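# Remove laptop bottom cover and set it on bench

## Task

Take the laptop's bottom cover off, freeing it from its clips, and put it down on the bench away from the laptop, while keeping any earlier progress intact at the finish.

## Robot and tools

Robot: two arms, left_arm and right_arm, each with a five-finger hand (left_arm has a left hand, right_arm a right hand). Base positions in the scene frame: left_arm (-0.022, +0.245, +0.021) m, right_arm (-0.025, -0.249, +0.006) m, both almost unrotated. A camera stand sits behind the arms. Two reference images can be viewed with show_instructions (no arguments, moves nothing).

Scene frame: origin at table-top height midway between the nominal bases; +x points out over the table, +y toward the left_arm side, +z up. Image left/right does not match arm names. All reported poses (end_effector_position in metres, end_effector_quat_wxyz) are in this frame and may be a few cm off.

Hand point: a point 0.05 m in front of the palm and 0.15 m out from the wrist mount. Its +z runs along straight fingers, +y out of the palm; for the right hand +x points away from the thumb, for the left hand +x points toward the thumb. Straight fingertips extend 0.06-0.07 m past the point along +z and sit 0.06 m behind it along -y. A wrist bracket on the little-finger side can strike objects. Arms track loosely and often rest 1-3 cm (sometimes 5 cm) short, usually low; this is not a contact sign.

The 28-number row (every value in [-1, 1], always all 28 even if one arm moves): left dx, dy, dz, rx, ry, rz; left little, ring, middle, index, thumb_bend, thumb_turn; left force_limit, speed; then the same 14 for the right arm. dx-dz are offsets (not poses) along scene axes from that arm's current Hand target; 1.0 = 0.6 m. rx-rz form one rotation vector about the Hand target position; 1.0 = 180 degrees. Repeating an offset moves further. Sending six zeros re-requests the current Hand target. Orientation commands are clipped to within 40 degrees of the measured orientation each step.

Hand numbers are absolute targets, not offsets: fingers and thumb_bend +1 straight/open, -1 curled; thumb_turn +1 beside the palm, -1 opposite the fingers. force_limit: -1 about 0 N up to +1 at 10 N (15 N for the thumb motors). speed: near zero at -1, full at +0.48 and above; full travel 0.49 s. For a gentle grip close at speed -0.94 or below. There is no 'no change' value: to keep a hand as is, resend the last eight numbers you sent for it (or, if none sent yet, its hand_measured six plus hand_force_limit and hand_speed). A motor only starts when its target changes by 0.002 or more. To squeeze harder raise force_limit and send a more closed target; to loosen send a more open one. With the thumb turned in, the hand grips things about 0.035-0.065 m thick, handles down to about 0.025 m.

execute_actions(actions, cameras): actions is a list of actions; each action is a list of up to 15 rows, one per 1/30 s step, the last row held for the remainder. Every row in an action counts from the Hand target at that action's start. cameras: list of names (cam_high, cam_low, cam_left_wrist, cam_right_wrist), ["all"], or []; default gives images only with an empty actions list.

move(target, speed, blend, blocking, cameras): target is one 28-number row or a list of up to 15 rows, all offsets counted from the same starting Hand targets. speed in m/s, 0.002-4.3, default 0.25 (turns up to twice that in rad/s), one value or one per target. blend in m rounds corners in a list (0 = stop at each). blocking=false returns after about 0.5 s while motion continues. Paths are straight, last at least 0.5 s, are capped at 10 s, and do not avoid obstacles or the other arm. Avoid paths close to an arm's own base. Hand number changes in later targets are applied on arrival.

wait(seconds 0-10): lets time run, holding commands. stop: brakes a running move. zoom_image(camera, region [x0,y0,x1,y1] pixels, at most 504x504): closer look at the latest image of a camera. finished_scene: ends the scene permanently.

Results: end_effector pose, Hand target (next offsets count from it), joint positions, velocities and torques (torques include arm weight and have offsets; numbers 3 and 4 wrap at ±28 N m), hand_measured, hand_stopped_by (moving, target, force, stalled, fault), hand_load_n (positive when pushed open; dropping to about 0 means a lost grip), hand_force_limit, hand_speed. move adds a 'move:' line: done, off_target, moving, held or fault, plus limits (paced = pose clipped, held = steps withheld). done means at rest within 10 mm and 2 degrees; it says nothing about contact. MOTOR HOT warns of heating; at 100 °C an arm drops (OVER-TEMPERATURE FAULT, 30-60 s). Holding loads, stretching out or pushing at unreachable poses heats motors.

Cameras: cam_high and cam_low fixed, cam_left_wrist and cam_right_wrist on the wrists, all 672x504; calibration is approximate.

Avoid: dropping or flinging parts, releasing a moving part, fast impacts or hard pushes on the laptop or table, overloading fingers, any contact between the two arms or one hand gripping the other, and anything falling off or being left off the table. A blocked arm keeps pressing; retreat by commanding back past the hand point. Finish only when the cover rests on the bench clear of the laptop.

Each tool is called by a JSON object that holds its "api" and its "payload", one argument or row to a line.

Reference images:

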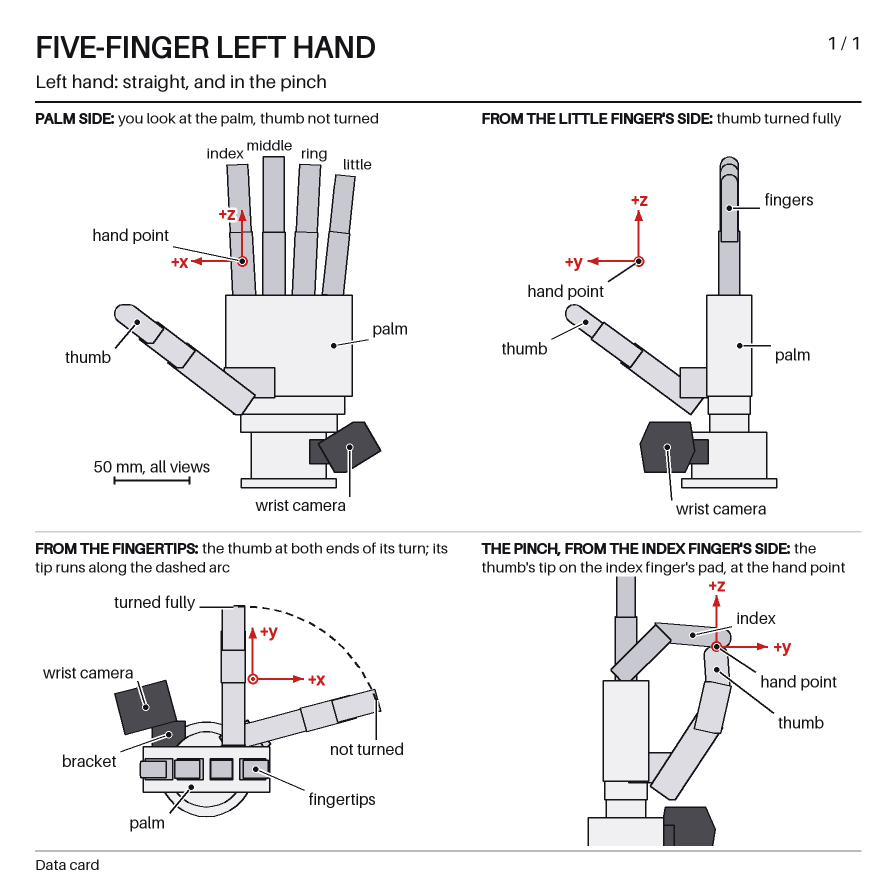

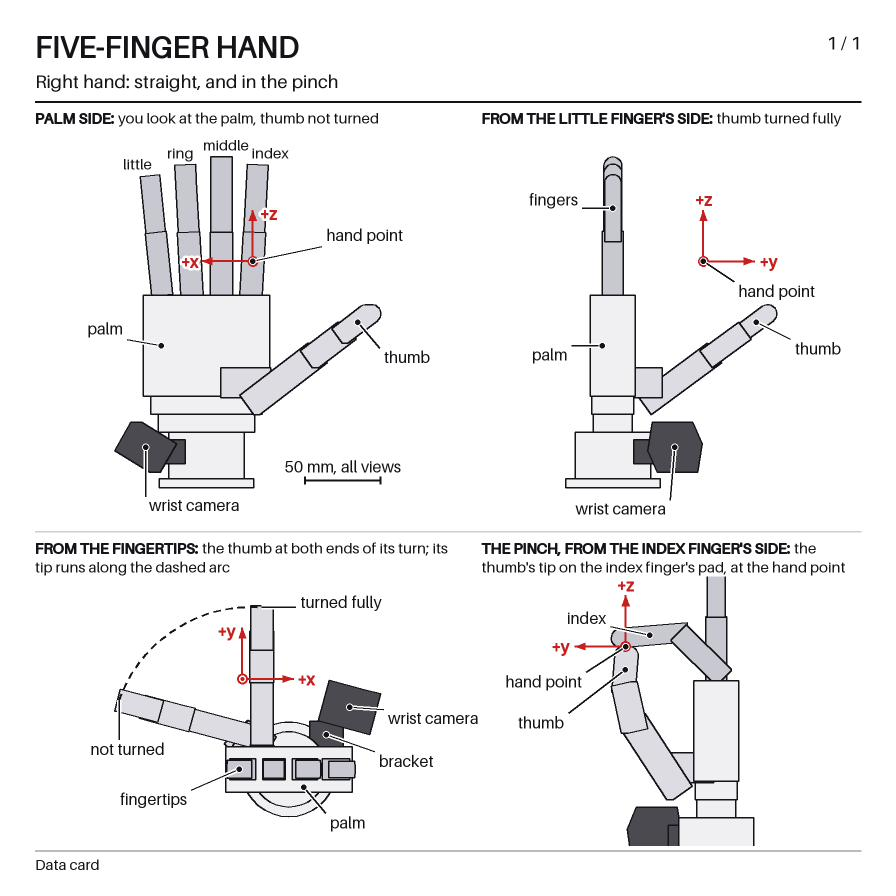

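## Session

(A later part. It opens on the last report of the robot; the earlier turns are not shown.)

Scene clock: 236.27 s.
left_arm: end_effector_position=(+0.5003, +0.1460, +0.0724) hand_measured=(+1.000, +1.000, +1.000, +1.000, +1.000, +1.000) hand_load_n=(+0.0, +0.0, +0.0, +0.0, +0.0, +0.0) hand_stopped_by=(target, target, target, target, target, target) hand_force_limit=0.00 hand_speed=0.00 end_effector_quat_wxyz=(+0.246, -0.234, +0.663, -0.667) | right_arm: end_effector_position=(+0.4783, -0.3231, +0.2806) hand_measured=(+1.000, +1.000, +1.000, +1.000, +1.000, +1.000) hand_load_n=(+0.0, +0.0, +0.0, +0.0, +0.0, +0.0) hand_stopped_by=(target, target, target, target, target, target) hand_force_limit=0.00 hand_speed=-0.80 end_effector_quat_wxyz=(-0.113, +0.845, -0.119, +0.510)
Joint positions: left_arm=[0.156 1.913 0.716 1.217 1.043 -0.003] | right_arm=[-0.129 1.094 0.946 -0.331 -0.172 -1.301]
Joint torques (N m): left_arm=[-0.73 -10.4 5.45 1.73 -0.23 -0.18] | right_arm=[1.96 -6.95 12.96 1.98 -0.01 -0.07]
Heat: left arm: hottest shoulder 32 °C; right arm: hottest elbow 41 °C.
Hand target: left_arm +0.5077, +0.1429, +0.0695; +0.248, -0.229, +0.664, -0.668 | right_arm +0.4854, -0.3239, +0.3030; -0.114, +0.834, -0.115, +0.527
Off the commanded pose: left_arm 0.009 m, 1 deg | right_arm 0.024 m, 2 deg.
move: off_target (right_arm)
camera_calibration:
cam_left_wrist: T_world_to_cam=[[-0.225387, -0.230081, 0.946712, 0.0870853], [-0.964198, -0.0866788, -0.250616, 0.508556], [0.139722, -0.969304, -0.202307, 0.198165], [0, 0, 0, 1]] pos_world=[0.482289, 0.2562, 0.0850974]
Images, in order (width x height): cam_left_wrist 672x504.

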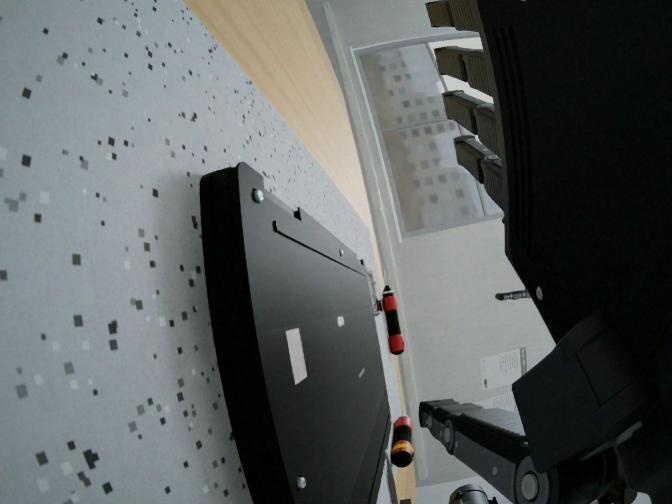

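{"api": "zoom_image", "payload": {
  "camera": "cam_left_wrist",
  "region": [250, 180, 390, 320]
}}

Scaled by 3.600 from the camera's 672x504 image, which has a finer 960x720 frame.

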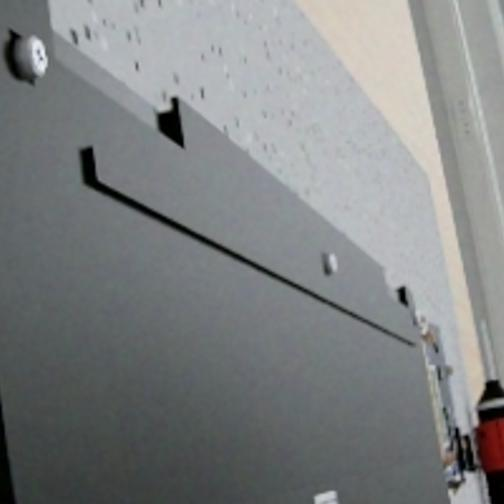

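{"api": "move", "payload": {
  "target": [0.197,-0.005,0.01,0,0,-0.117,1,1,1,1,1,1,0,0, 0,0,0,0,0,0,1,1,1,1,1,1,0,-0.8],
  "speed": 0.15,
  "cameras": ["cam_left_wrist","cam_high"]
}}

{"api": "zoom_image", "payload": {
  "camera": "cam_left_wrist",
  "region": [120, 150, 360, 390]
}}

Scene clock: 298.33 s.
left_arm: end_effector_position=(+0.6206, +0.1481, +0.0846) hand_measured=(+1.000, +1.000, +1.000, +1.000, +1.000, +1.000) hand_load_n=(+0.0, +0.0, +0.0, -0.5, +0.0, +0.0) hand_stopped_by=(target, target, target, target, target, target) hand_force_limit=0.00 hand_speed=0.00 end_effector_quat_wxyz=(+0.135, -0.103, +0.694, -0.700) | right_arm: end_effector_position=(+0.4783, -0.3231, +0.2806) hand_measured=(+1.000, +1.000, +1.000, +1.000, +1.000, +1.000) hand_load_n=(+0.0, +0.0, +0.0, +0.0, +0.0, +0.0) hand_stopped_by=(target, target, target, target, target, target) hand_force_limit=0.00 hand_speed=-0.80 end_effector_quat_wxyz=(-0.113, +0.845, -0.119, +0.510)
Joint positions: left_arm=[0.15 2.166 1.302 0.956 1.39 -0.047] | right_arm=[-0.129 1.094 0.946 -0.331 -0.172 -1.301]
Joint torques (N m): left_arm=[-1.03 -15.56 8.21 0.72 0.03 -0.27] | right_arm=[1.9 -7 12.94 1.98 -0.01 -0.06]
Heat: left arm: hottest elbow 32 °C; right arm: hottest elbow 42 °C.
Hand target: left_arm +0.6259, +0.1399, +0.0754; +0.122, -0.104, +0.694, -0.702 | right_arm +0.4854, -0.3239, +0.3030; -0.114, +0.834, -0.115, +0.527
Off the commanded pose: left_arm 0.013 m, 2 deg | right_arm 0.024 m, 2 deg.
move: off_target (left_arm, right_arm)
camera_calibration:
cam_left_wrist: T_world_to_cam=[[-0.318694, -0.140957, 0.937318, 0.148528], [-0.926617, 0.254505, -0.276782, 0.556244], [-0.199538, -0.956744, -0.211722, 0.395339], [0, 0, 0, 1]] pos_world=[0.641645, 0.257607, 0.0984419]
Images, in order (width x height): cam_high 672x504, cam_left_wrist 672x504.

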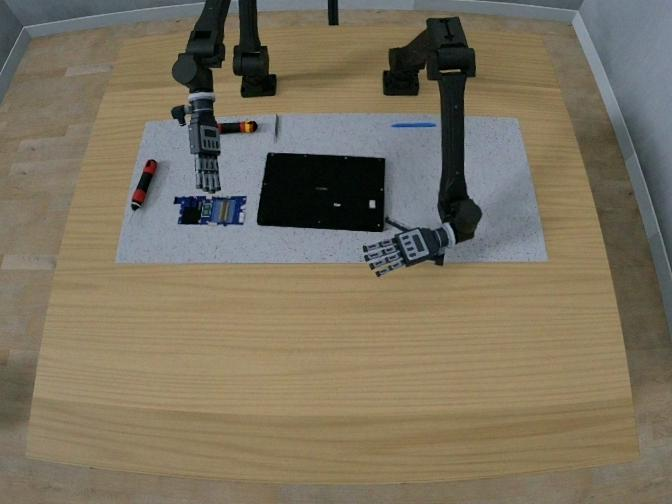

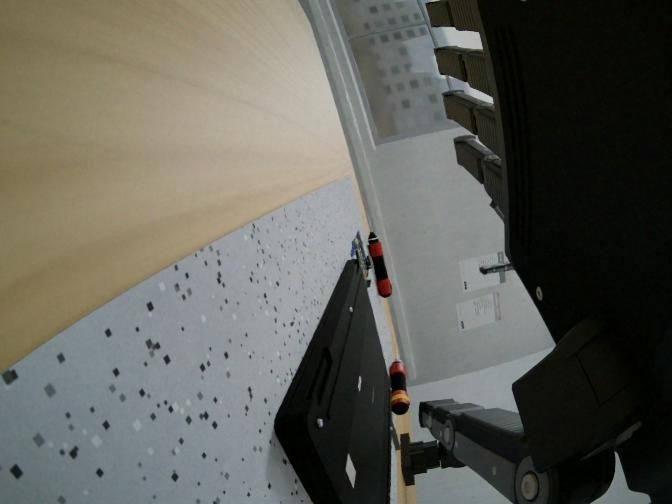

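Scaled by 2.100 from the camera's 672x504 image, which has a finer 960x720 frame.

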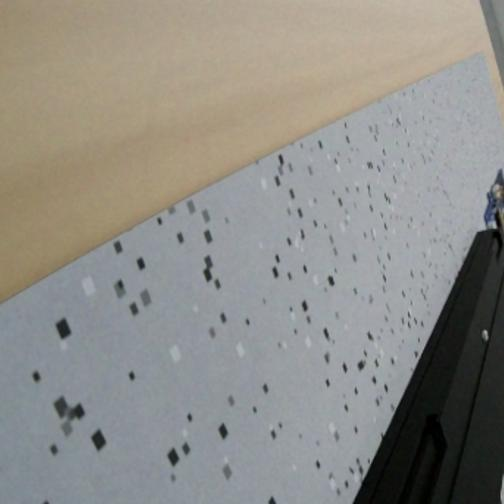

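{"api": "zoom_image", "payload": {
  "camera": "cam_left_wrist",
  "region": [265, 250, 395, 380]
}}

{"api": "zoom_image", "payload": {
  "camera": "cam_left_wrist",
  "region": [265, 340, 365, 440]
}}

Scaled by 3.877 from the camera's 672x504 image, which has a finer 960x720 frame.

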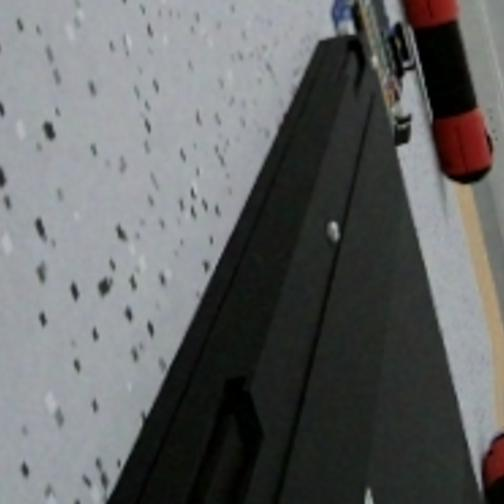

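Scaled by 5.040 from the camera's 672x504 image, which has a finer 960x720 frame.

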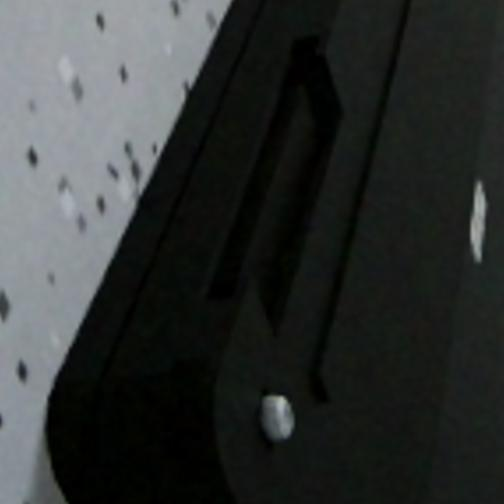

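{"api": "move", "payload": {
  "target": [
    [-0.127,0.183,0.29,0.307,0.436,0.312,1,1,1,1,1,1,0,0, -0.059,0,0,0.2096,0.3253,-0.365,1,1,1,1,1,1,0,0],
    [-0.33,0.10,0.208,-0.0884,0.653,0.638,1,1,1,1,1,1,0,0, -0.136,0.173,-0.172,0.5045,0.0894,-0.796,1,1,1,1,1,1,0,0]
  ],
  "speed": 0.5,
  "blend": 0.03,
  "cameras": ["all"]
}}

Scene clock: 387.73 s.
left_arm: end_effector_position=(+0.4264, +0.2045, +0.1974) hand_measured=(+1.000, +1.000, +1.000, +1.000, +1.000, +1.000) hand_load_n=(+0.0, +0.0, +0.0, +0.0, -0.5, +0.0) hand_stopped_by=(target, target, target, target, target, target) hand_force_limit=0.00 hand_speed=0.00 end_effector_quat_wxyz=(+0.003, +0.999, -0.036, -0.009) | right_arm: end_effector_position=(+0.4026, -0.2216, +0.1924) hand_measured=(+1.000, +1.000, +1.000, +1.000, +1.000, +1.000) hand_load_n=(+0.0, +0.5, +0.0, +0.0, +0.0, +0.0) hand_stopped_by=(target, target, target, target, target, target) hand_force_limit=0.00 hand_speed=0.00 end_effector_quat_wxyz=(-0.014, +0.033, +0.999, +0.002)
Joint positions: left_arm=[0.045 1.472 1.29 -1.407 0.005 -1.443] | right_arm=[-0.092 1.399 1.241 -1.441 -0.002 1.561]
Joint torques (N m): left_arm=[-0.97 -11.28 7.36 0.44 -0.22 -0.28] | right_arm=[2.43 -10.58 8.5 0.81 0.11 0.12]
Heat: left arm: hottest shoulder 33 °C; right arm: hottest elbow 42 °C.
Hand target: left_arm +0.4279, +0.1998, +0.2003; +0.000, +0.999, -0.038, +0.000 | right_arm +0.4038, -0.2201, +0.1999; +0.000, +0.037, +0.999, +0.000
Off the commanded pose: left_arm 0.006 m, 1 deg | right_arm 0.008 m, 2 deg.
move: unfinished (the simulator was too slow to fit another step into this call; the move has ended)
camera_calibration:
cam_left_wrist: T_world_to_cam=[[0.374121, 0.925771, -0.0546054, -0.328745], [0.790874, -0.287749, 0.54011, -0.389569], [0.484306, -0.245252, -0.839821, 0.121336], [0, 0, 0, 1]] pos_world=[0.372327, 0.222003, 0.294359]
cam_right_wrist: T_world_to_cam=[[-0.21574, 0.975241, -0.0485888, 0.319075], [0.831748, 0.209608, 0.514062, -0.393375], [0.511519, 0.0704899, -0.856376, 0.0906567], [0, 0, 0, 1]] pos_world=[0.349653, -0.235111, 0.295359]

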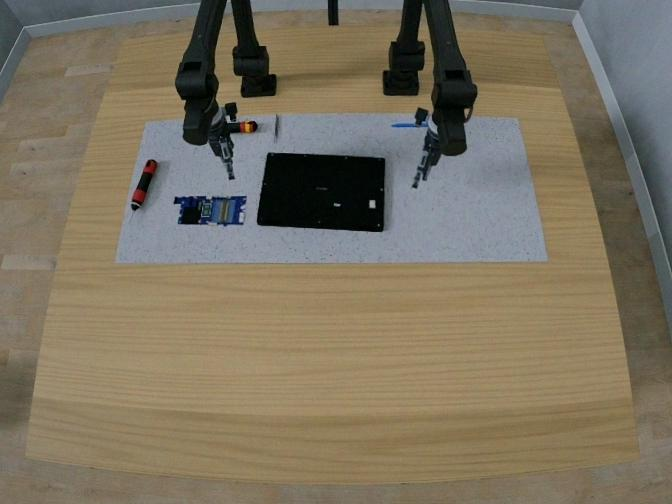

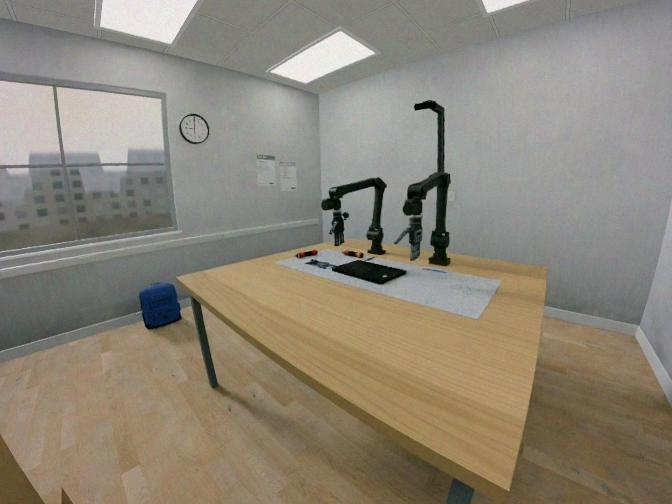

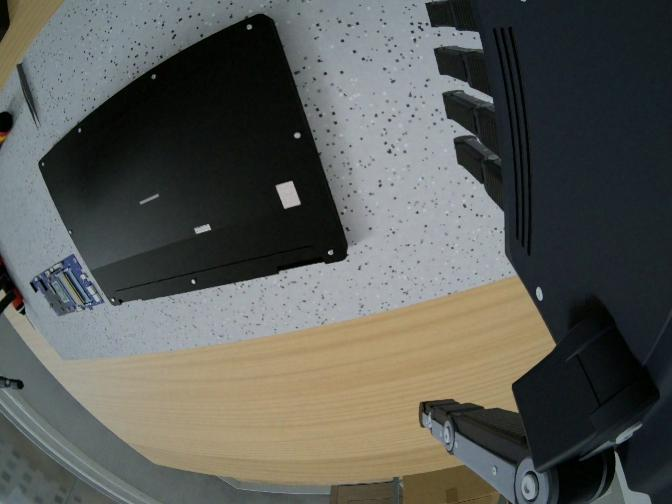

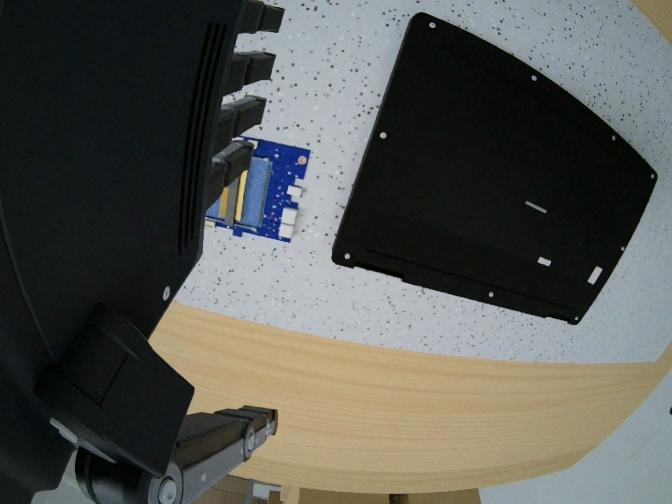

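{"api": "move", "payload": {
  "target": [0.027,-0.108,-0.167,0,0,0,1,1,1,1,1,1,0,0, 0.048,0.087,-0.1665,0,0,0,1,1,1,1,1,1,0,0],
  "speed": 0.15,
  "cameras": ["cam_left_wrist","cam_right_wrist","cam_high"]
}}

Scene clock: 443.57 s.
left_arm: end_effector_position=(+0.4416, +0.1385, +0.1061) hand_measured=(+1.000, +1.000, +1.000, +1.000, +1.000, +1.000) hand_load_n=(+0.0, +0.0, +0.0, +0.0, -0.5, +0.0) hand_stopped_by=(target, target, target, target, target, target) hand_force_limit=0.00 hand_speed=0.00 end_effector_quat_wxyz=(+0.002, +0.999, -0.037, +0.001) | right_arm: end_effector_position=(+0.4297, -0.1693, +0.1007) hand_measured=(+1.000, +1.000, +1.000, +1.000, +1.000, +1.000) hand_load_n=(+0.0, +0.0, +0.0, +0.0, +0.0, +0.0) hand_stopped_by=(target, target, target, target, target, target) hand_force_limit=0.00 hand_speed=0.00 end_effector_quat_wxyz=(-0.004, +0.034, +0.999, +0.000)
Joint positions: left_arm=[-0.107 1.572 1.152 -1.148 0.004 -1.595] | right_arm=[0.038 1.52 1.119 -1.177 -0.001 1.693]
Joint torques (N m): left_arm=[-0.44 -10.29 7.1 0.47 -0.21 -0.26] | right_arm=[2.26 -9.7 8.21 0.88 0.06 0.07]
Heat: left arm: hottest shoulder 33 °C; right arm: hottest elbow 36 °C.
Hand target: left_arm +0.4442, +0.1352, +0.1001; +0.000, +0.999, -0.037, +0.000 | right_arm +0.4327, -0.1679, +0.1000; +0.000, +0.037, +0.999, +0.000
Off the commanded pose: left_arm 0.007 m, 0 deg | right_arm 0.003 m, 1 deg.
move: done
camera_calibration:
cam_left_wrist: T_world_to_cam=[[0.376598, 0.925265, -0.0453751, -0.280431], [0.779522, -0.290052, 0.555171, -0.367565], [0.500519, -0.244447, -0.830497, 0.0128871], [0, 0, 0, 1]] pos_world=[0.385685, 0.15601, 0.20204]
cam_right_wrist: T_world_to_cam=[[-0.212876, 0.975423, -0.0568753, 0.269197], [0.821552, 0.210197, 0.529971, -0.376828], [0.5289, 0.0660919, -0.846107, -0.0147645], [0, 0, 0, 1]] pos_world=[0.374698, -0.182397, 0.202526]
Images, in order (width x height): cam_high 672x504, cam_left_wrist 672x504, cam_right_wrist 672x504.

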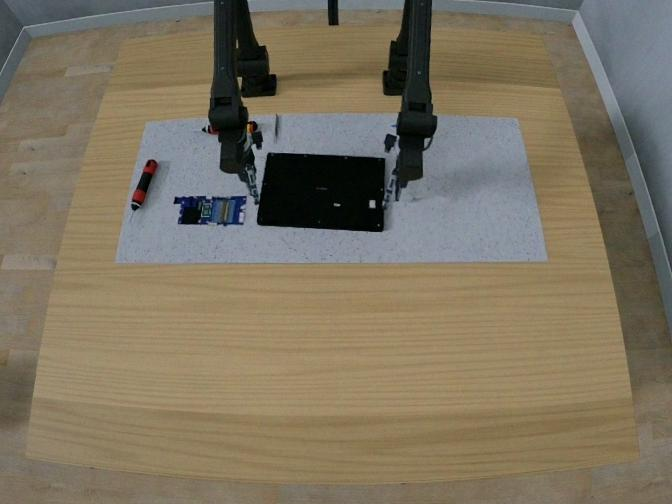

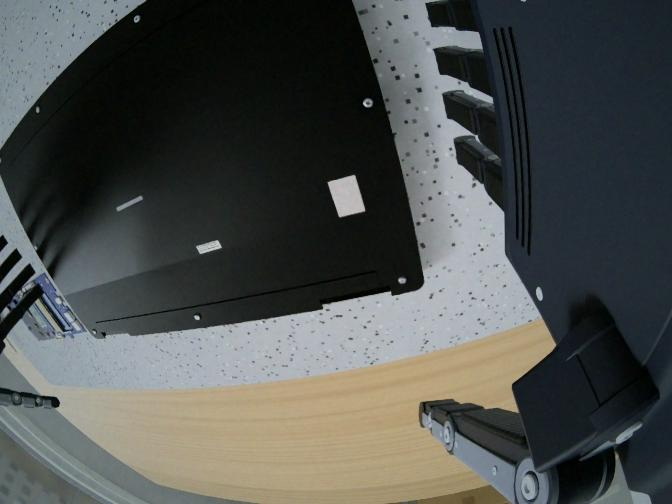

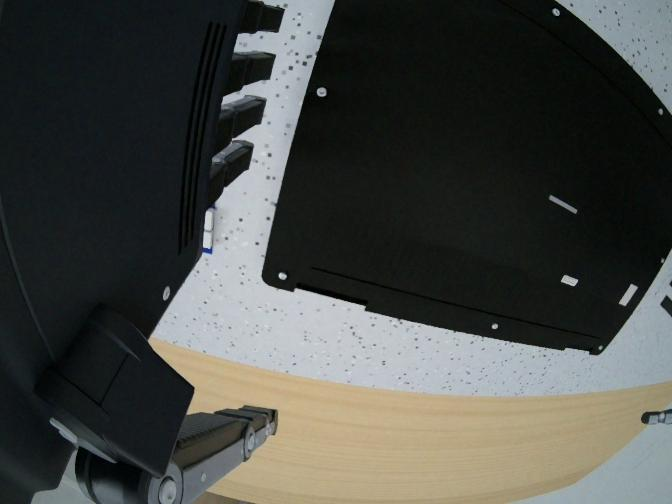

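{"api": "move", "payload": {
  "target": [0,0,-0.0333,0,0,0,1,1,1,1,1,1,0,0, 0,0,-0.0333,0,0,0,1,1,1,1,1,1,0,0],
  "speed": 0.04,
  "cameras": ["cam_left_wrist","cam_right_wrist"]
}}

{"api": "zoom_image", "payload": {
  "camera": "cam_left_wrist",
  "region": [380, 0, 520, 210]
}}

{"api": "zoom_image", "payload": {
  "camera": "cam_right_wrist",
  "region": [180, 0, 340, 210]
}}

Scene clock: 456.00 s.
left_arm: end_effector_position=(+0.4433, +0.1384, +0.0909) hand_measured=(+1.000, +1.000, +1.000, +1.000, +1.000, +1.000) hand_load_n=(+0.0, +0.0, +0.0, +0.0, +0.0, +0.0) hand_stopped_by=(target, target, target, target, target, target) hand_force_limit=0.00 hand_speed=0.00 end_effector_quat_wxyz=(+0.002, +0.999, -0.037, +0.006) | right_arm: end_effector_position=(+0.4310, -0.1693, +0.0849) hand_measured=(+1.000, +1.000, +1.000, +1.000, +1.000, +1.000) hand_load_n=(+0.0, +0.0, -0.5, +0.0, -0.5, +0.0) hand_stopped_by=(target, target, target, target, target, target) hand_force_limit=0.00 hand_speed=0.00 end_effector_quat_wxyz=(+0.001, +0.035, +0.999, +0.001)
Joint positions: left_arm=[-0.107 1.588 1.126 -1.096 0.004 -1.595] | right_arm=[0.038 1.535 1.09 -1.123 -0.001 1.693]
Joint torques (N m): left_arm=[-0.56 -9.93 6.69 0.39 -0.21 -0.27] | right_arm=[2.32 -9.23 7.84 1.1 0.07 0.04]
Heat: left arm: hottest shoulder 33 °C; right arm: hottest elbow 36 °C.
Hand target: left_arm +0.4441, +0.1352, +0.0801; +0.000, +0.999, -0.037, +0.000 | right_arm +0.4327, -0.1679, +0.0800; +0.000, +0.037, +0.999, +0.000
Off the commanded pose: left_arm 0.011 m, 1 deg | right_arm 0.005 m, 0 deg.
move: off_target (left_arm)
camera_calibration:
cam_left_wrist: T_world_to_cam=[[0.37668, 0.925367, -0.0425118, -0.281909], [0.773888, -0.289133, 0.563471, -0.3589], [0.509126, -0.245148, -0.825042, -0.00486567], [0, 0, 0, 1]] pos_world=[0.386415, 0.155906, 0.186231]
cam_right_wrist: T_world_to_cam=[[-0.211911, 0.975542, -0.0584062, 0.268273], [0.816571, 0.20958, 0.537855, -0.368119], [0.536941, 0.0662846, -0.841012, -0.0326424], [0, 0, 0, 1]] pos_world=[0.374972, -0.182397, 0.186211]
Images, in order (width x height): cam_left_wrist 672x504, cam_right_wrist 672x504.

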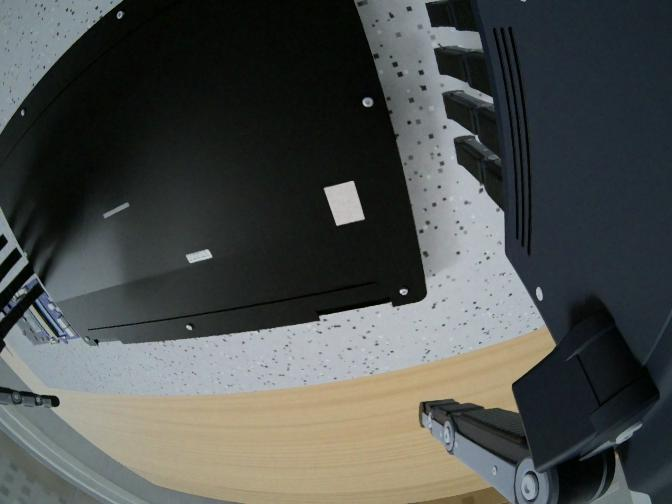

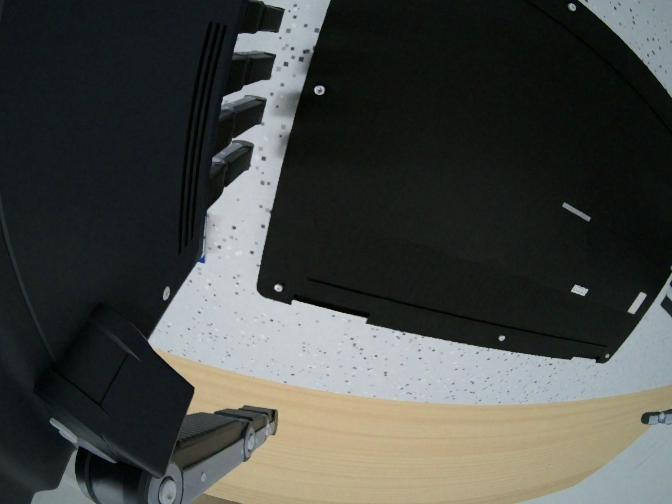

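Scaled by 2.400 from the camera's 672x504 image, which has a finer 960x720 frame.

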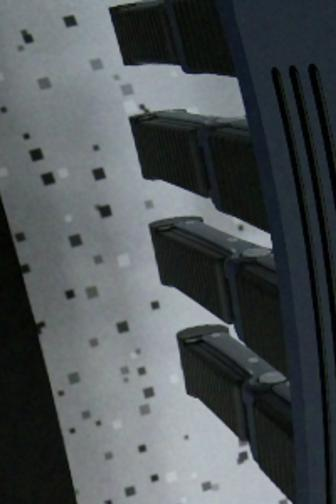

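Scaled by 2.400 from the camera's 672x504 image, which has a finer 960x720 frame.

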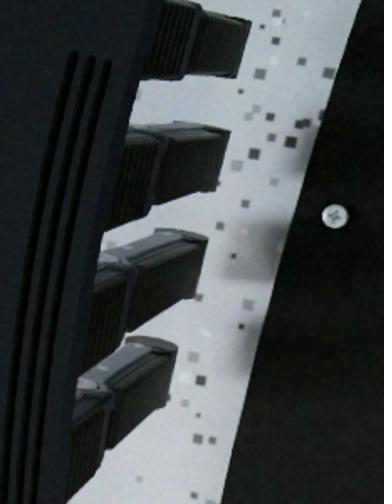

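{"api": "move", "payload": {
  "target": [0,0,-0.0333,0,0,0,1,1,1,1,1,1,0,0, 0,0,-0.025,0,0,0,1,1,1,1,1,1,0,0],
  "speed": 0.03
}}

Scene clock: 462.63 s.
left_arm: end_effector_position=(+0.4437, +0.1383, +0.0823) hand_measured=(+1.000, +1.000, +1.000, +1.000, +1.000, +1.000) hand_load_n=(+0.0, +0.0, +0.0, +0.0, +0.0, +0.0) hand_stopped_by=(target, target, target, target, target, target) hand_force_limit=0.00 hand_speed=0.00 end_effector_quat_wxyz=(+0.002, +0.999, -0.037, +0.009) | right_arm: end_effector_position=(+0.4312, -0.1693, +0.0776) hand_measured=(+1.000, +1.000, +1.000, +1.000, +1.000, +1.000) hand_load_n=(+0.0, +0.0, +0.0, +0.0, +0.0, +0.0) hand_stopped_by=(target, target, target, target, target, target) hand_force_limit=0.00 hand_speed=0.00 end_effector_quat_wxyz=(+0.003, +0.035, +0.999, +0.001)
Joint positions: left_arm=[-0.107 1.596 1.11 -1.067 0.004 -1.595] | right_arm=[0.038 1.542 1.076 -1.099 -0.001 1.693]
Joint torques (N m): left_arm=[-0.62 -8.41 5.63 1.42 -0.21 -0.28] | right_arm=[2.37 -8.64 7.01 1.42 0.08 0.04]
Heat: left arm: hottest shoulder 33 °C; right arm: hottest elbow 35 °C.
Hand target: left_arm +0.4441, +0.1352, +0.0600; +0.000, +0.999, -0.037, +0.000 | right_arm +0.4325, -0.1679, +0.0650; +0.000, +0.037, +0.999, +0.000
Off the commanded pose: left_arm 0.022 m, 1 deg | right_arm 0.013 m, 0 deg.
move: off_target (left_arm, right_arm)

{"api": "move", "payload": {
  "target": [0,0,0,0,0,0,1,1,1,1,1,1,0,0, 0,0,-0.0167,0,0,0,1,1,1,1,1,1,0,0],
  "speed": 0.03,
  "cameras": ["cam_left_wrist","cam_right_wrist","cam_high"]
}}

{"api": "zoom_image", "payload": {
  "camera": "cam_left_wrist",
  "region": [380, 0, 520, 210]
}}

{"api": "zoom_image", "payload": {
  "camera": "cam_right_wrist",
  "region": [180, 0, 340, 210]
}}

Scene clock: 468.53 s.
left_arm: end_effector_position=(+0.4437, +0.1383, +0.0823) hand_measured=(+1.000, +1.000, +1.000, +1.000, +1.000, +1.000) hand_load_n=(+0.0, +0.0, +0.0, +0.0, +0.0, +0.0) hand_stopped_by=(target, target, target, target, target, target) hand_force_limit=0.00 hand_speed=0.00 end_effector_quat_wxyz=(+0.002, +0.999, -0.037, +0.009) | right_arm: end_effector_position=(+0.4309, -0.1693, +0.0762) hand_measured=(+1.000, +1.000, +1.000, +1.000, +1.000, +1.000) hand_load_n=(+0.0, +0.0, +0.0, +0.0, +0.0, +0.0) hand_stopped_by=(target, target, target, target, target, target) hand_force_limit=0.00 hand_speed=0.00 end_effector_quat_wxyz=(+0.004, +0.035, +0.999, +0.001)
Joint positions: left_arm=[-0.107 1.596 1.11 -1.067 0.004 -1.595] | right_arm=[0.038 1.542 1.072 -1.093 -0.001 1.694]
Joint torques (N m): left_arm=[-0.62 -8.47 5.65 1.43 -0.21 -0.28] | right_arm=[2.37 -7.77 6.08 2.15 0.07 0.04]
Heat: left arm: hottest elbow 33 °C; right arm: hottest elbow 36 °C.
Hand target: left_arm +0.4441, +0.1352, +0.0600; +0.000, +0.999, -0.037, +0.000 | right_arm +0.4326, -0.1679, +0.0550; +0.000, +0.037, +0.999, +0.000
Off the commanded pose: left_arm 0.023 m, 1 deg | right_arm 0.021 m, 1 deg.
move: off_target (left_arm, right_arm)
camera_calibration:
cam_left_wrist: T_world_to_cam=[[0.376875, 0.925358, -0.0409683, -0.282694], [0.770872, -0.288821, 0.567748, -0.353431], [0.513538, -0.245551, -0.822182, -0.014294], [0, 0, 0, 1]] pos_world=[0.386331, 0.156005, 0.177326]
cam_right_wrist: T_world_to_cam=[[-0.211237, 0.97564, -0.0592075, 0.267524], [0.813751, 0.209096, 0.542299, -0.362592], [0.541468, 0.0663732, -0.838097, -0.0420842], [0, 0, 0, 1]] pos_world=[0.374358, -0.182398, 0.177202]
Images, in order (width x height): cam_high 672x504, cam_left_wrist 672x504, cam_right_wrist 672x504.

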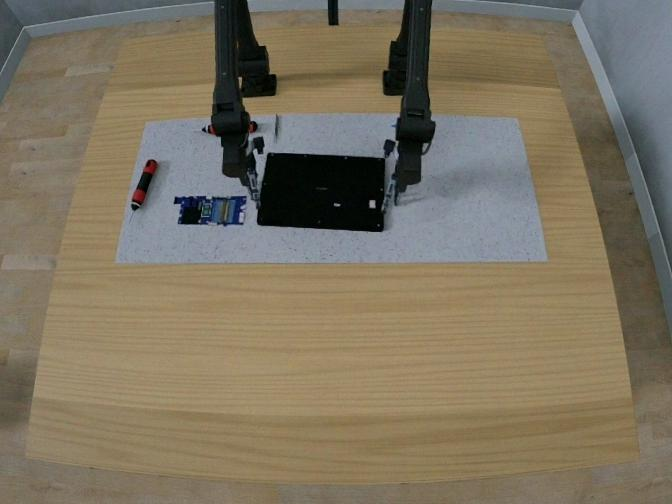

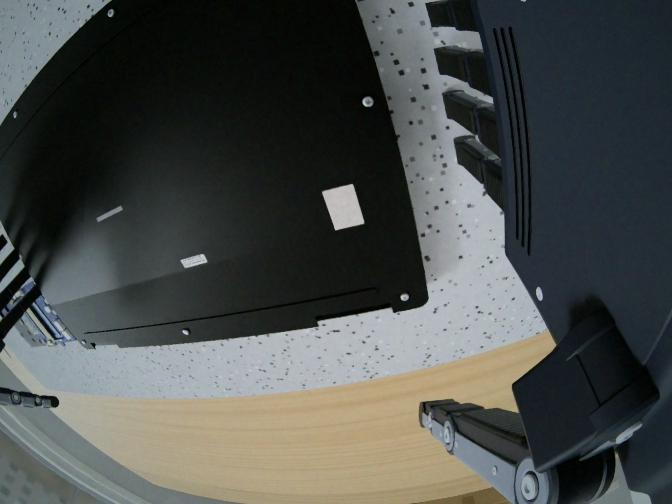

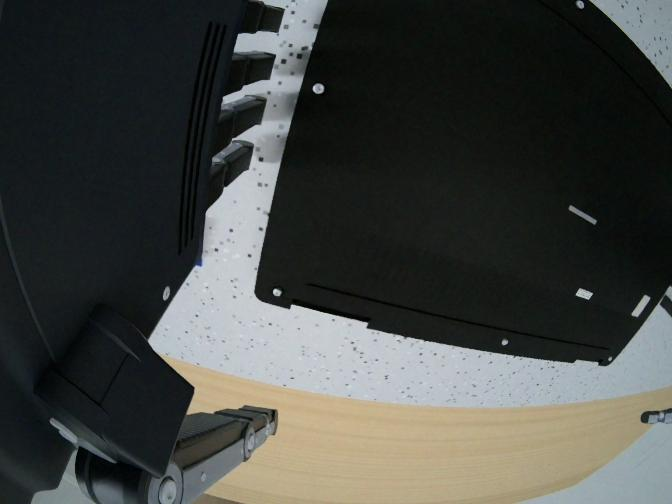

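Scaled by 2.400 from the camera's 672x504 image, which has a finer 960x720 frame.

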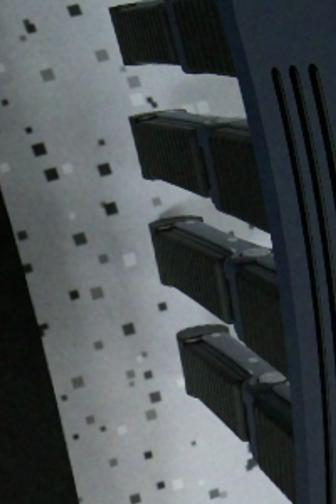

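Scaled by 2.400 from the camera's 672x504 image, which has a finer 960x720 frame.

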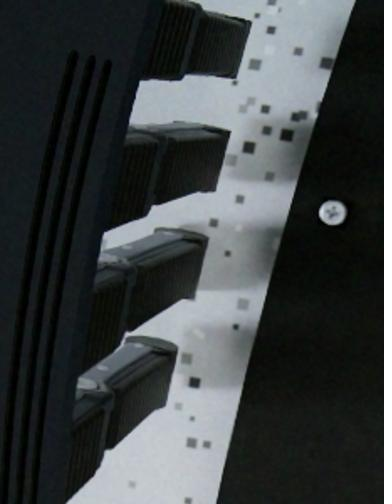

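{"api": "move", "payload": {
  "target": [
    [0,0,0.058,0,0,0,1,1,1,1,1,1,0,0, 0,0,0.057,0,0,0,1,1,1,1,1,1,0,0],
    [0,-0.042,0.058,0,0,0,1,1,1,1,1,1,0,0, 0,0.0217,0.057,0,0,0,1,1,1,1,1,1,0,0]
  ],
  "speed": 0.05,
  "cameras": ["cam_left_wrist","cam_right_wrist"]
}}

{"api": "zoom_image", "payload": {
  "camera": "cam_left_wrist",
  "region": [360, 0, 500, 210]
}}

{"api": "zoom_image", "payload": {
  "camera": "cam_right_wrist",
  "region": [180, 0, 340, 210]
}}

Scene clock: 486.33 s.
left_arm: end_effector_position=(+0.4308, +0.1165, +0.0828) hand_measured=(+1.000, +1.000, +1.000, +1.000, +1.000, +1.000) hand_load_n=(+0.0, +0.0, +0.0, +0.0, +0.0, +0.0) hand_stopped_by=(target, target, target, target, target, target) hand_force_limit=0.00 hand_speed=0.00 end_effector_quat_wxyz=(-0.001, +0.999, -0.036, -0.012) | right_arm: end_effector_position=(+0.4248, -0.1645, +0.0765) hand_measured=(+1.000, +1.000, +1.000, +1.000, +1.000, +1.000) hand_load_n=(+0.0, +0.0, +0.5, +0.0, +0.0, +0.0) hand_stopped_by=(target, target, target, target, target, target) hand_force_limit=0.00 hand_speed=0.00 end_effector_quat_wxyz=(-0.007, +0.041, +0.999, -0.006)
Joint positions: left_arm=[-0.162 1.596 1.116 -1.115 0.002 -1.651] | right_arm=[0.056 1.539 1.074 -1.121 0.009 1.725]
Joint torques (N m): left_arm=[-0.62 -11.11 9.94 -0.42 -0.09 -0.28] | right_arm=[3.43 -10.4 10.55 -0.05 -0.34 -0.02]
Heat: left arm: hottest elbow 33 °C; right arm: hottest elbow 35 °C.
Hand target: left_arm +0.4440, +0.1099, +0.0948; +0.000, +0.999, -0.037, +0.000 | right_arm +0.4325, -0.1549, +0.0891; +0.000, +0.037, +0.999, +0.000
Off the commanded pose: left_arm 0.019 m, 1 deg | right_arm 0.018 m, 1 deg.
move: off_target (left_arm, right_arm)
camera_calibration:
cam_left_wrist: T_world_to_cam=[[0.373985, 0.926119, -0.0493822, -0.25559], [0.794018, -0.292217, 0.533053, -0.356748], [0.47924, -0.238564, -0.84464, 0.00321859], [0, 0, 0, 1]] pos_world=[0.377309, 0.133227, 0.180263]
cam_right_wrist: T_world_to_cam=[[-0.199991, 0.977563, -0.0661367, 0.257717], [0.828369, 0.204746, 0.521425, -0.364165], [0.523267, 0.0494949, -0.85073, -0.0329056], [0, 0, 0, 1]] pos_world=[0.370422, -0.175745, 0.178935]
Images, in order (width x height): cam_left_wrist 672x504, cam_right_wrist 672x504.

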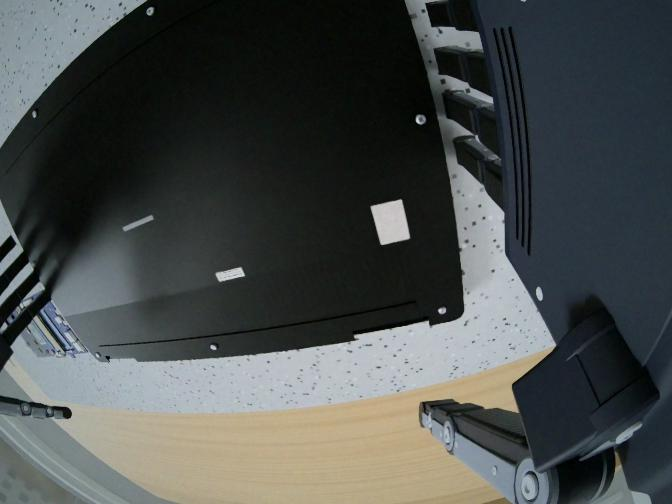

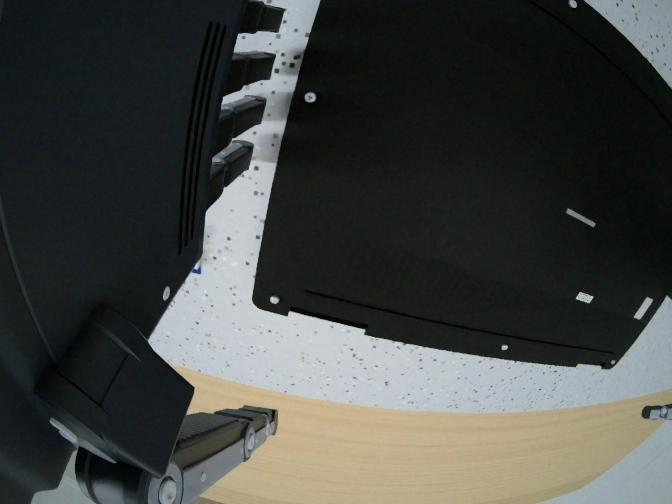

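Scaled by 2.400 from the camera's 672x504 image, which has a finer 960x720 frame.

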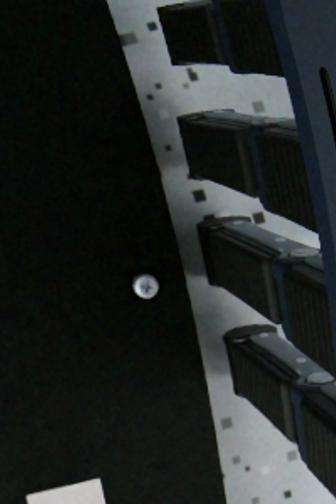

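Scaled by 2.400 from the camera's 672x504 image, which has a finer 960x720 frame.

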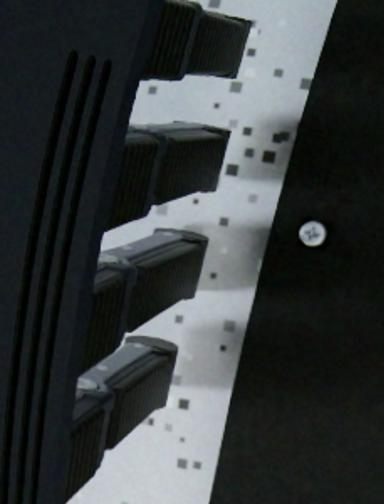

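{"api": "move", "payload": {
  "target": [0.012,-0.005,0.018,0,0,0,1,1,1,1,1,1,0,0, 0.01,0.014,0.018,0,0,0,1,1,1,1,1,1,0,0],
  "speed": 0.05
}}

Scene clock: 490.90 s.
left_arm: end_effector_position=(+0.4396, +0.1141, +0.0969) hand_measured=(+1.000, +1.000, +1.000, +1.000, +1.000, +1.000) hand_load_n=(+0.0, +0.0, +0.0, +0.0, +0.0, +0.0) hand_stopped_by=(target, target, target, target, target, target) hand_force_limit=0.00 hand_speed=0.00 end_effector_quat_wxyz=(+0.000, +0.999, -0.036, -0.008) | right_arm: end_effector_position=(+0.4186, -0.1513, +0.0812) hand_measured=(+1.000, +1.000, +1.000, +1.000, +1.000, +1.000) hand_load_n=(+0.0, +0.0, +0.5, +0.0, +0.0, -0.5) hand_stopped_by=(target, target, target, target, target, target) hand_force_limit=0.00 hand_speed=0.00 end_effector_quat_wxyz=(-0.021, +0.035, +0.999, -0.003)
Joint positions: left_arm=[-0.164 1.596 1.157 -1.147 0.002 -1.655] | right_arm=[0.085 1.539 1.088 -1.162 0.001 1.741]
Joint torques (N m): left_arm=[-0.73 -10.87 10 -0.4 -0.09 -0.29] | right_arm=[2.55 -10.34 12.33 0.16 -0.02 0.06]
Heat: left arm: hottest elbow 33 °C; right arm: hottest elbow 35 °C.
Hand target: left_arm +0.4512, +0.1069, +0.1056; +0.000, +0.999, -0.038, +0.000 | right_arm +0.4385, -0.1465, +0.0999; +0.000, +0.037, +0.999, +0.000
Off the commanded pose: left_arm 0.016 m, 1 deg | right_arm 0.028 m, 2 deg.
move: off_target (left_arm, right_arm)

{"api": "move", "payload": {
  "target": [0,0,-0.01,0,0,0,1,1,1,1,1,1,0,0, 0.02,-0.007,0.013,0,0,0,1,1,1,1,1,1,0,0],
  "speed": 0.05
}}

Scene clock: 495.10 s.
left_arm: end_effector_position=(+0.4396, +0.1141, +0.0969) hand_measured=(+1.000, +1.000, +1.000, +1.000, +1.000, +1.000) hand_load_n=(+0.0, +0.0, +0.0, +0.0, +0.0, +0.0) hand_stopped_by=(target, target, target, target, target, target) hand_force_limit=0.00 hand_speed=0.00 end_effector_quat_wxyz=(+0.000, +0.999, -0.035, -0.008) | right_arm: end_effector_position=(+0.4316, -0.1500, +0.0946) hand_measured=(+1.000, +1.000, +1.000, +1.000, +1.000, +1.000) hand_load_n=(+0.0, +0.0, +0.0, +0.0, +0.0, +0.0) hand_stopped_by=(target, target, target, target, target, target) hand_force_limit=0.00 hand_speed=0.00 end_effector_quat_wxyz=(-0.014, +0.036, +0.999, -0.002)
Joint positions: left_arm=[-0.164 1.596 1.157 -1.147 0.002 -1.655] | right_arm=[0.085 1.547 1.136 -1.187 0.001 1.742]
Joint torques (N m): left_arm=[-0.79 -10.23 9.29 0.17 -0.08 -0.27] | right_arm=[1.32 -9.05 12.44 0.24 0 -0.08]
Heat: left arm: hottest elbow 33 °C; right arm: hottest elbow 35 °C.
Hand target: left_arm +0.4512, +0.1069, +0.0996; +0.000, +0.999, -0.037, +0.000 | right_arm +0.4505, -0.1507, +0.1076; +0.000, +0.037, +0.999, +0.000
Off the commanded pose: left_arm 0.014 m, 1 deg | right_arm 0.023 m, 2 deg.
move: off_target (left_arm, right_arm)

{"api": "move", "payload": {
  "target": [-0.011,0,-0.026,0,0,0,1,1,1,1,1,1,0,0, -0.03,-0.007,-0.042,0,0,0,1,1,1,1,1,1,0,0],
  "speed": 0.05
}}

Scene clock: 500.87 s.
left_arm: end_effector_position=(+0.4447, +0.1134, +0.0937) hand_measured=(+1.000, +1.000, +1.000, +1.000, +1.000, +1.000) hand_load_n=(+0.0, +0.0, +0.0, +0.0, +0.0, +0.0) hand_stopped_by=(target, target, target, target, target, target) hand_force_limit=0.00 hand_speed=0.00 end_effector_quat_wxyz=(+0.001, +0.999, -0.034, +0.005) | right_arm: end_effector_position=(+0.4292, -0.1530, +0.0803) hand_measured=(+1.000, +1.000, +1.000, +1.000, +1.000, +1.000) hand_load_n=(+0.0, +0.0, +0.5, +0.0, +0.0, +0.0) hand_stopped_by=(target, target, target, target, target, target) hand_force_limit=0.00 hand_speed=0.00 end_effector_quat_wxyz=(-0.007, +0.038, +0.999, -0.002)
Joint positions: left_arm=[-0.164 1.596 1.145 -1.109 0.002 -1.657] | right_arm=[0.079 1.547 1.093 -1.131 0.003 1.742]
Joint torques (N m): left_arm=[-0.97 -10.05 6.79 0.49 -0.11 -0.28] | right_arm=[1.26 -10.17 8.03 0.85 -0.06 -0.13]
Heat: left arm: hottest elbow 33 °C; right arm: hottest elbow 36 °C.
Hand target: left_arm +0.4446, +0.1069, +0.0840; +0.000, +0.999, -0.037, +0.000 | right_arm +0.4326, -0.1549, +0.0824; +0.000, +0.037, +0.999, +0.000
Off the commanded pose: left_arm 0.012 m, 1 deg | right_arm 0.004 m, 1 deg.
move: off_target (left_arm)

{"api": "move", "payload": {
  "target": [0,0,0,0,0,0,1,1,1,1,1,1,0,0, 0.01,0,0.032,0,0,0,1,1,1,1,1,1,0,0],
  "speed": 0.05
}}

Scene clock: 505.27 s.
left_arm: end_effector_position=(+0.4447, +0.1134, +0.0937) hand_measured=(+1.000, +1.000, +1.000, +1.000, +1.000, +1.000) hand_load_n=(+0.0, +0.0, +0.0, +0.0, +0.0, +0.0) hand_stopped_by=(target, target, target, target, target, target) hand_force_limit=0.00 hand_speed=0.00 end_effector_quat_wxyz=(+0.001, +0.999, -0.034, +0.005) | right_arm: end_effector_position=(+0.4196, -0.1539, +0.0792) hand_measured=(+1.000, +1.000, +1.000, +1.000, +1.000, +1.000) hand_load_n=(+0.0, +0.0, +0.0, -0.5, +0.0, +0.0) hand_stopped_by=(target, target, target, target, target, target) hand_force_limit=0.00 hand_speed=0.00 end_effector_quat_wxyz=(-0.024, +0.038, +0.999, -0.005)
Joint positions: left_arm=[-0.164 1.596 1.145 -1.109 0.002 -1.657] | right_arm=[0.079 1.547 1.093 -1.166 0.003 1.742]
Joint torques (N m): left_arm=[-1.08 -9.88 6.78 0.5 -0.11 -0.28] | right_arm=[1.2 -11.28 11.97 0.21 -0.04 -0.13]
Heat: left arm: hottest elbow 33 °C; right arm: hottest elbow 36 °C.
Hand target: left_arm +0.4446, +0.1069, +0.0840; +0.000, +0.999, -0.037, +0.000 | right_arm +0.4386, -0.1549, +0.1016; +0.000, +0.037, +0.999, +0.000
Off the commanded pose: left_arm 0.012 m, 1 deg | right_arm 0.029 m, 3 deg.
move: off_target (left_arm, right_arm)

{"api": "move", "payload": {
  "target": [0,0,0,0,0,0,1,1,1,1,1,1,0,0, 0.01,0,0.008,0,0,0,1,1,1,1,1,1,0,0],
  "speed": 0.05
}}

Scene clock: 507.87 s.
left_arm: end_effector_position=(+0.4447, +0.1134, +0.0937) hand_measured=(+1.000, +1.000, +1.000, +1.000, +1.000, +1.000) hand_load_n=(+0.0, +0.0, +0.0, +0.0, +0.0, +0.0) hand_stopped_by=(target, target, target, target, target, target) hand_force_limit=0.00 hand_speed=0.00 end_effector_quat_wxyz=(+0.001, +0.999, -0.034, +0.005) | right_arm: end_effector_position=(+0.4246, -0.1541, +0.0866) hand_measured=(+1.000, +1.000, +1.000, +1.000, +1.000, +1.000) hand_load_n=(+0.0, +0.0, +0.0, +0.0, -0.5, +0.0) hand_stopped_by=(target, target, target, target, target, target) hand_force_limit=0.00 hand_speed=0.00 end_effector_quat_wxyz=(-0.022, +0.038, +0.999, -0.004)
Joint positions: left_arm=[-0.164 1.596 1.145 -1.109 0.002 -1.657] | right_arm=[0.078 1.547 1.114 -1.182 0.003 1.74]
Joint torques (N m): left_arm=[-0.97 -9.99 6.79 0.53 -0.11 -0.27] | right_arm=[1.26 -10.11 12.37 -0.08 -0.04 -0.14]
Heat: left arm: hottest elbow 33 °C; right arm: hottest elbow 36 °C.
Hand target: left_arm +0.4446, +0.1069, +0.0840; +0.000, +0.999, -0.037, +0.000 | right_arm +0.4445, -0.1550, +0.1063; +0.000, +0.037, +0.999, +0.000
Off the commanded pose: left_arm 0.012 m, 1 deg | right_arm 0.028 m, 3 deg.
move: off_target (left_arm, right_arm)

{"api": "move", "payload": {
  "target": [0,-0.025,0,0,0,0,1,1,1,1,1,1,0,0, 0,0.025,0,0,0,0,1,1,1,1,1,1,0,0],
  "speed": 0.05,
  "cameras": ["cam_left_wrist","cam_right_wrist"]
}}

Scene clock: 513.67 s.
left_arm: end_effector_position=(+0.4441, +0.1061, +0.0932) hand_measured=(+1.000, +1.000, +1.000, +1.000, +1.000, +1.000) hand_load_n=(+0.0, +0.0, +0.5, +0.0, +0.0, +0.0) hand_stopped_by=(target, target, target, target, target, target) hand_force_limit=0.00 hand_speed=0.00 end_effector_quat_wxyz=(-0.003, +1.000, -0.029, +0.006) | right_arm: end_effector_position=(+0.4241, -0.1493, +0.0863) hand_measured=(+1.000, +1.000, +1.000, +1.000, +1.000, +1.000) hand_load_n=(+0.0, +0.0, +0.5, +0.0, +0.0, +0.0) hand_stopped_by=(target, target, target, target, target, target) hand_force_limit=0.00 hand_speed=0.00 end_effector_quat_wxyz=(-0.021, +0.039, +0.999, -0.007)
Joint positions: left_arm=[-0.186 1.596 1.145 -1.109 -0.008 -1.69] | right_arm=[0.092 1.547 1.114 -1.182 0.007 1.755]
Joint torques (N m): left_arm=[-1.73 -9.52 7.39 0.46 0.33 -0.28] | right_arm=[3.14 -10.29 12.71 0.21 -0.29 0.04]
Heat: left arm: hottest elbow 33 °C; right arm: hottest elbow 38 °C.
Hand target: left_arm +0.4446, +0.0920, +0.0840; +0.000, +0.999, -0.037, +0.000 | right_arm +0.4445, -0.1399, +0.1064; +0.000, +0.037, +0.999, +0.000
Off the commanded pose: left_arm 0.017 m, 1 deg | right_arm 0.030 m, 3 deg.
move: off_target (left_arm, right_arm)
camera_calibration:
cam_left_wrist: T_world_to_cam=[[0.360891, 0.932047, -0.0323456, -0.246927], [0.779228, -0.2823, 0.559563, -0.372845], [0.512407, -0.227146, -0.828157, -0.0143873], [0, 0, 0, 1]] pos_world=[0.387018, 0.121625, 0.188728]
cam_right_wrist: T_world_to_cam=[[-0.206214, 0.976569, -0.0615557, 0.245453], [0.841871, 0.20913, 0.497512, -0.374834], [0.498728, 0.0507719, -0.86527, -0.0130765], [0, 0, 0, 1]] pos_world=[0.372699, -0.160648, 0.190279]
Images, in order (width x height): cam_left_wrist 672x504, cam_right_wrist 672x504.

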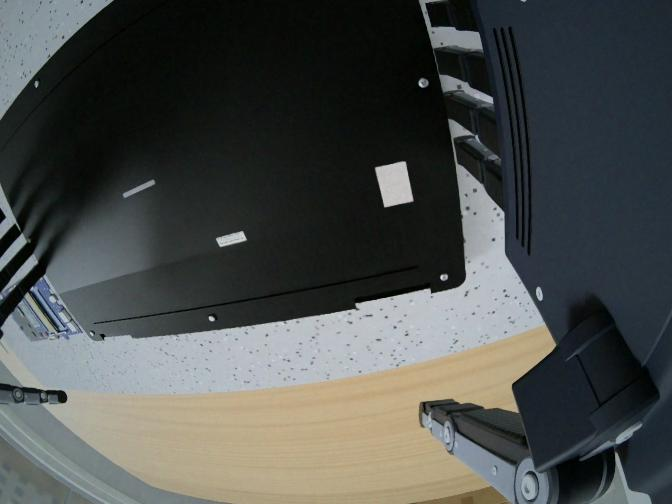

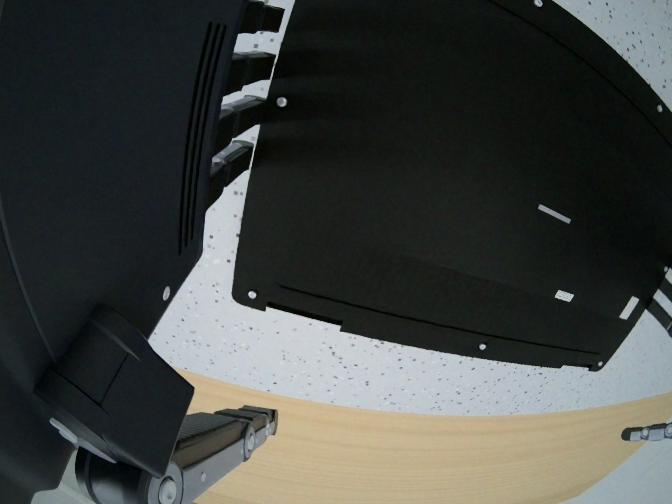

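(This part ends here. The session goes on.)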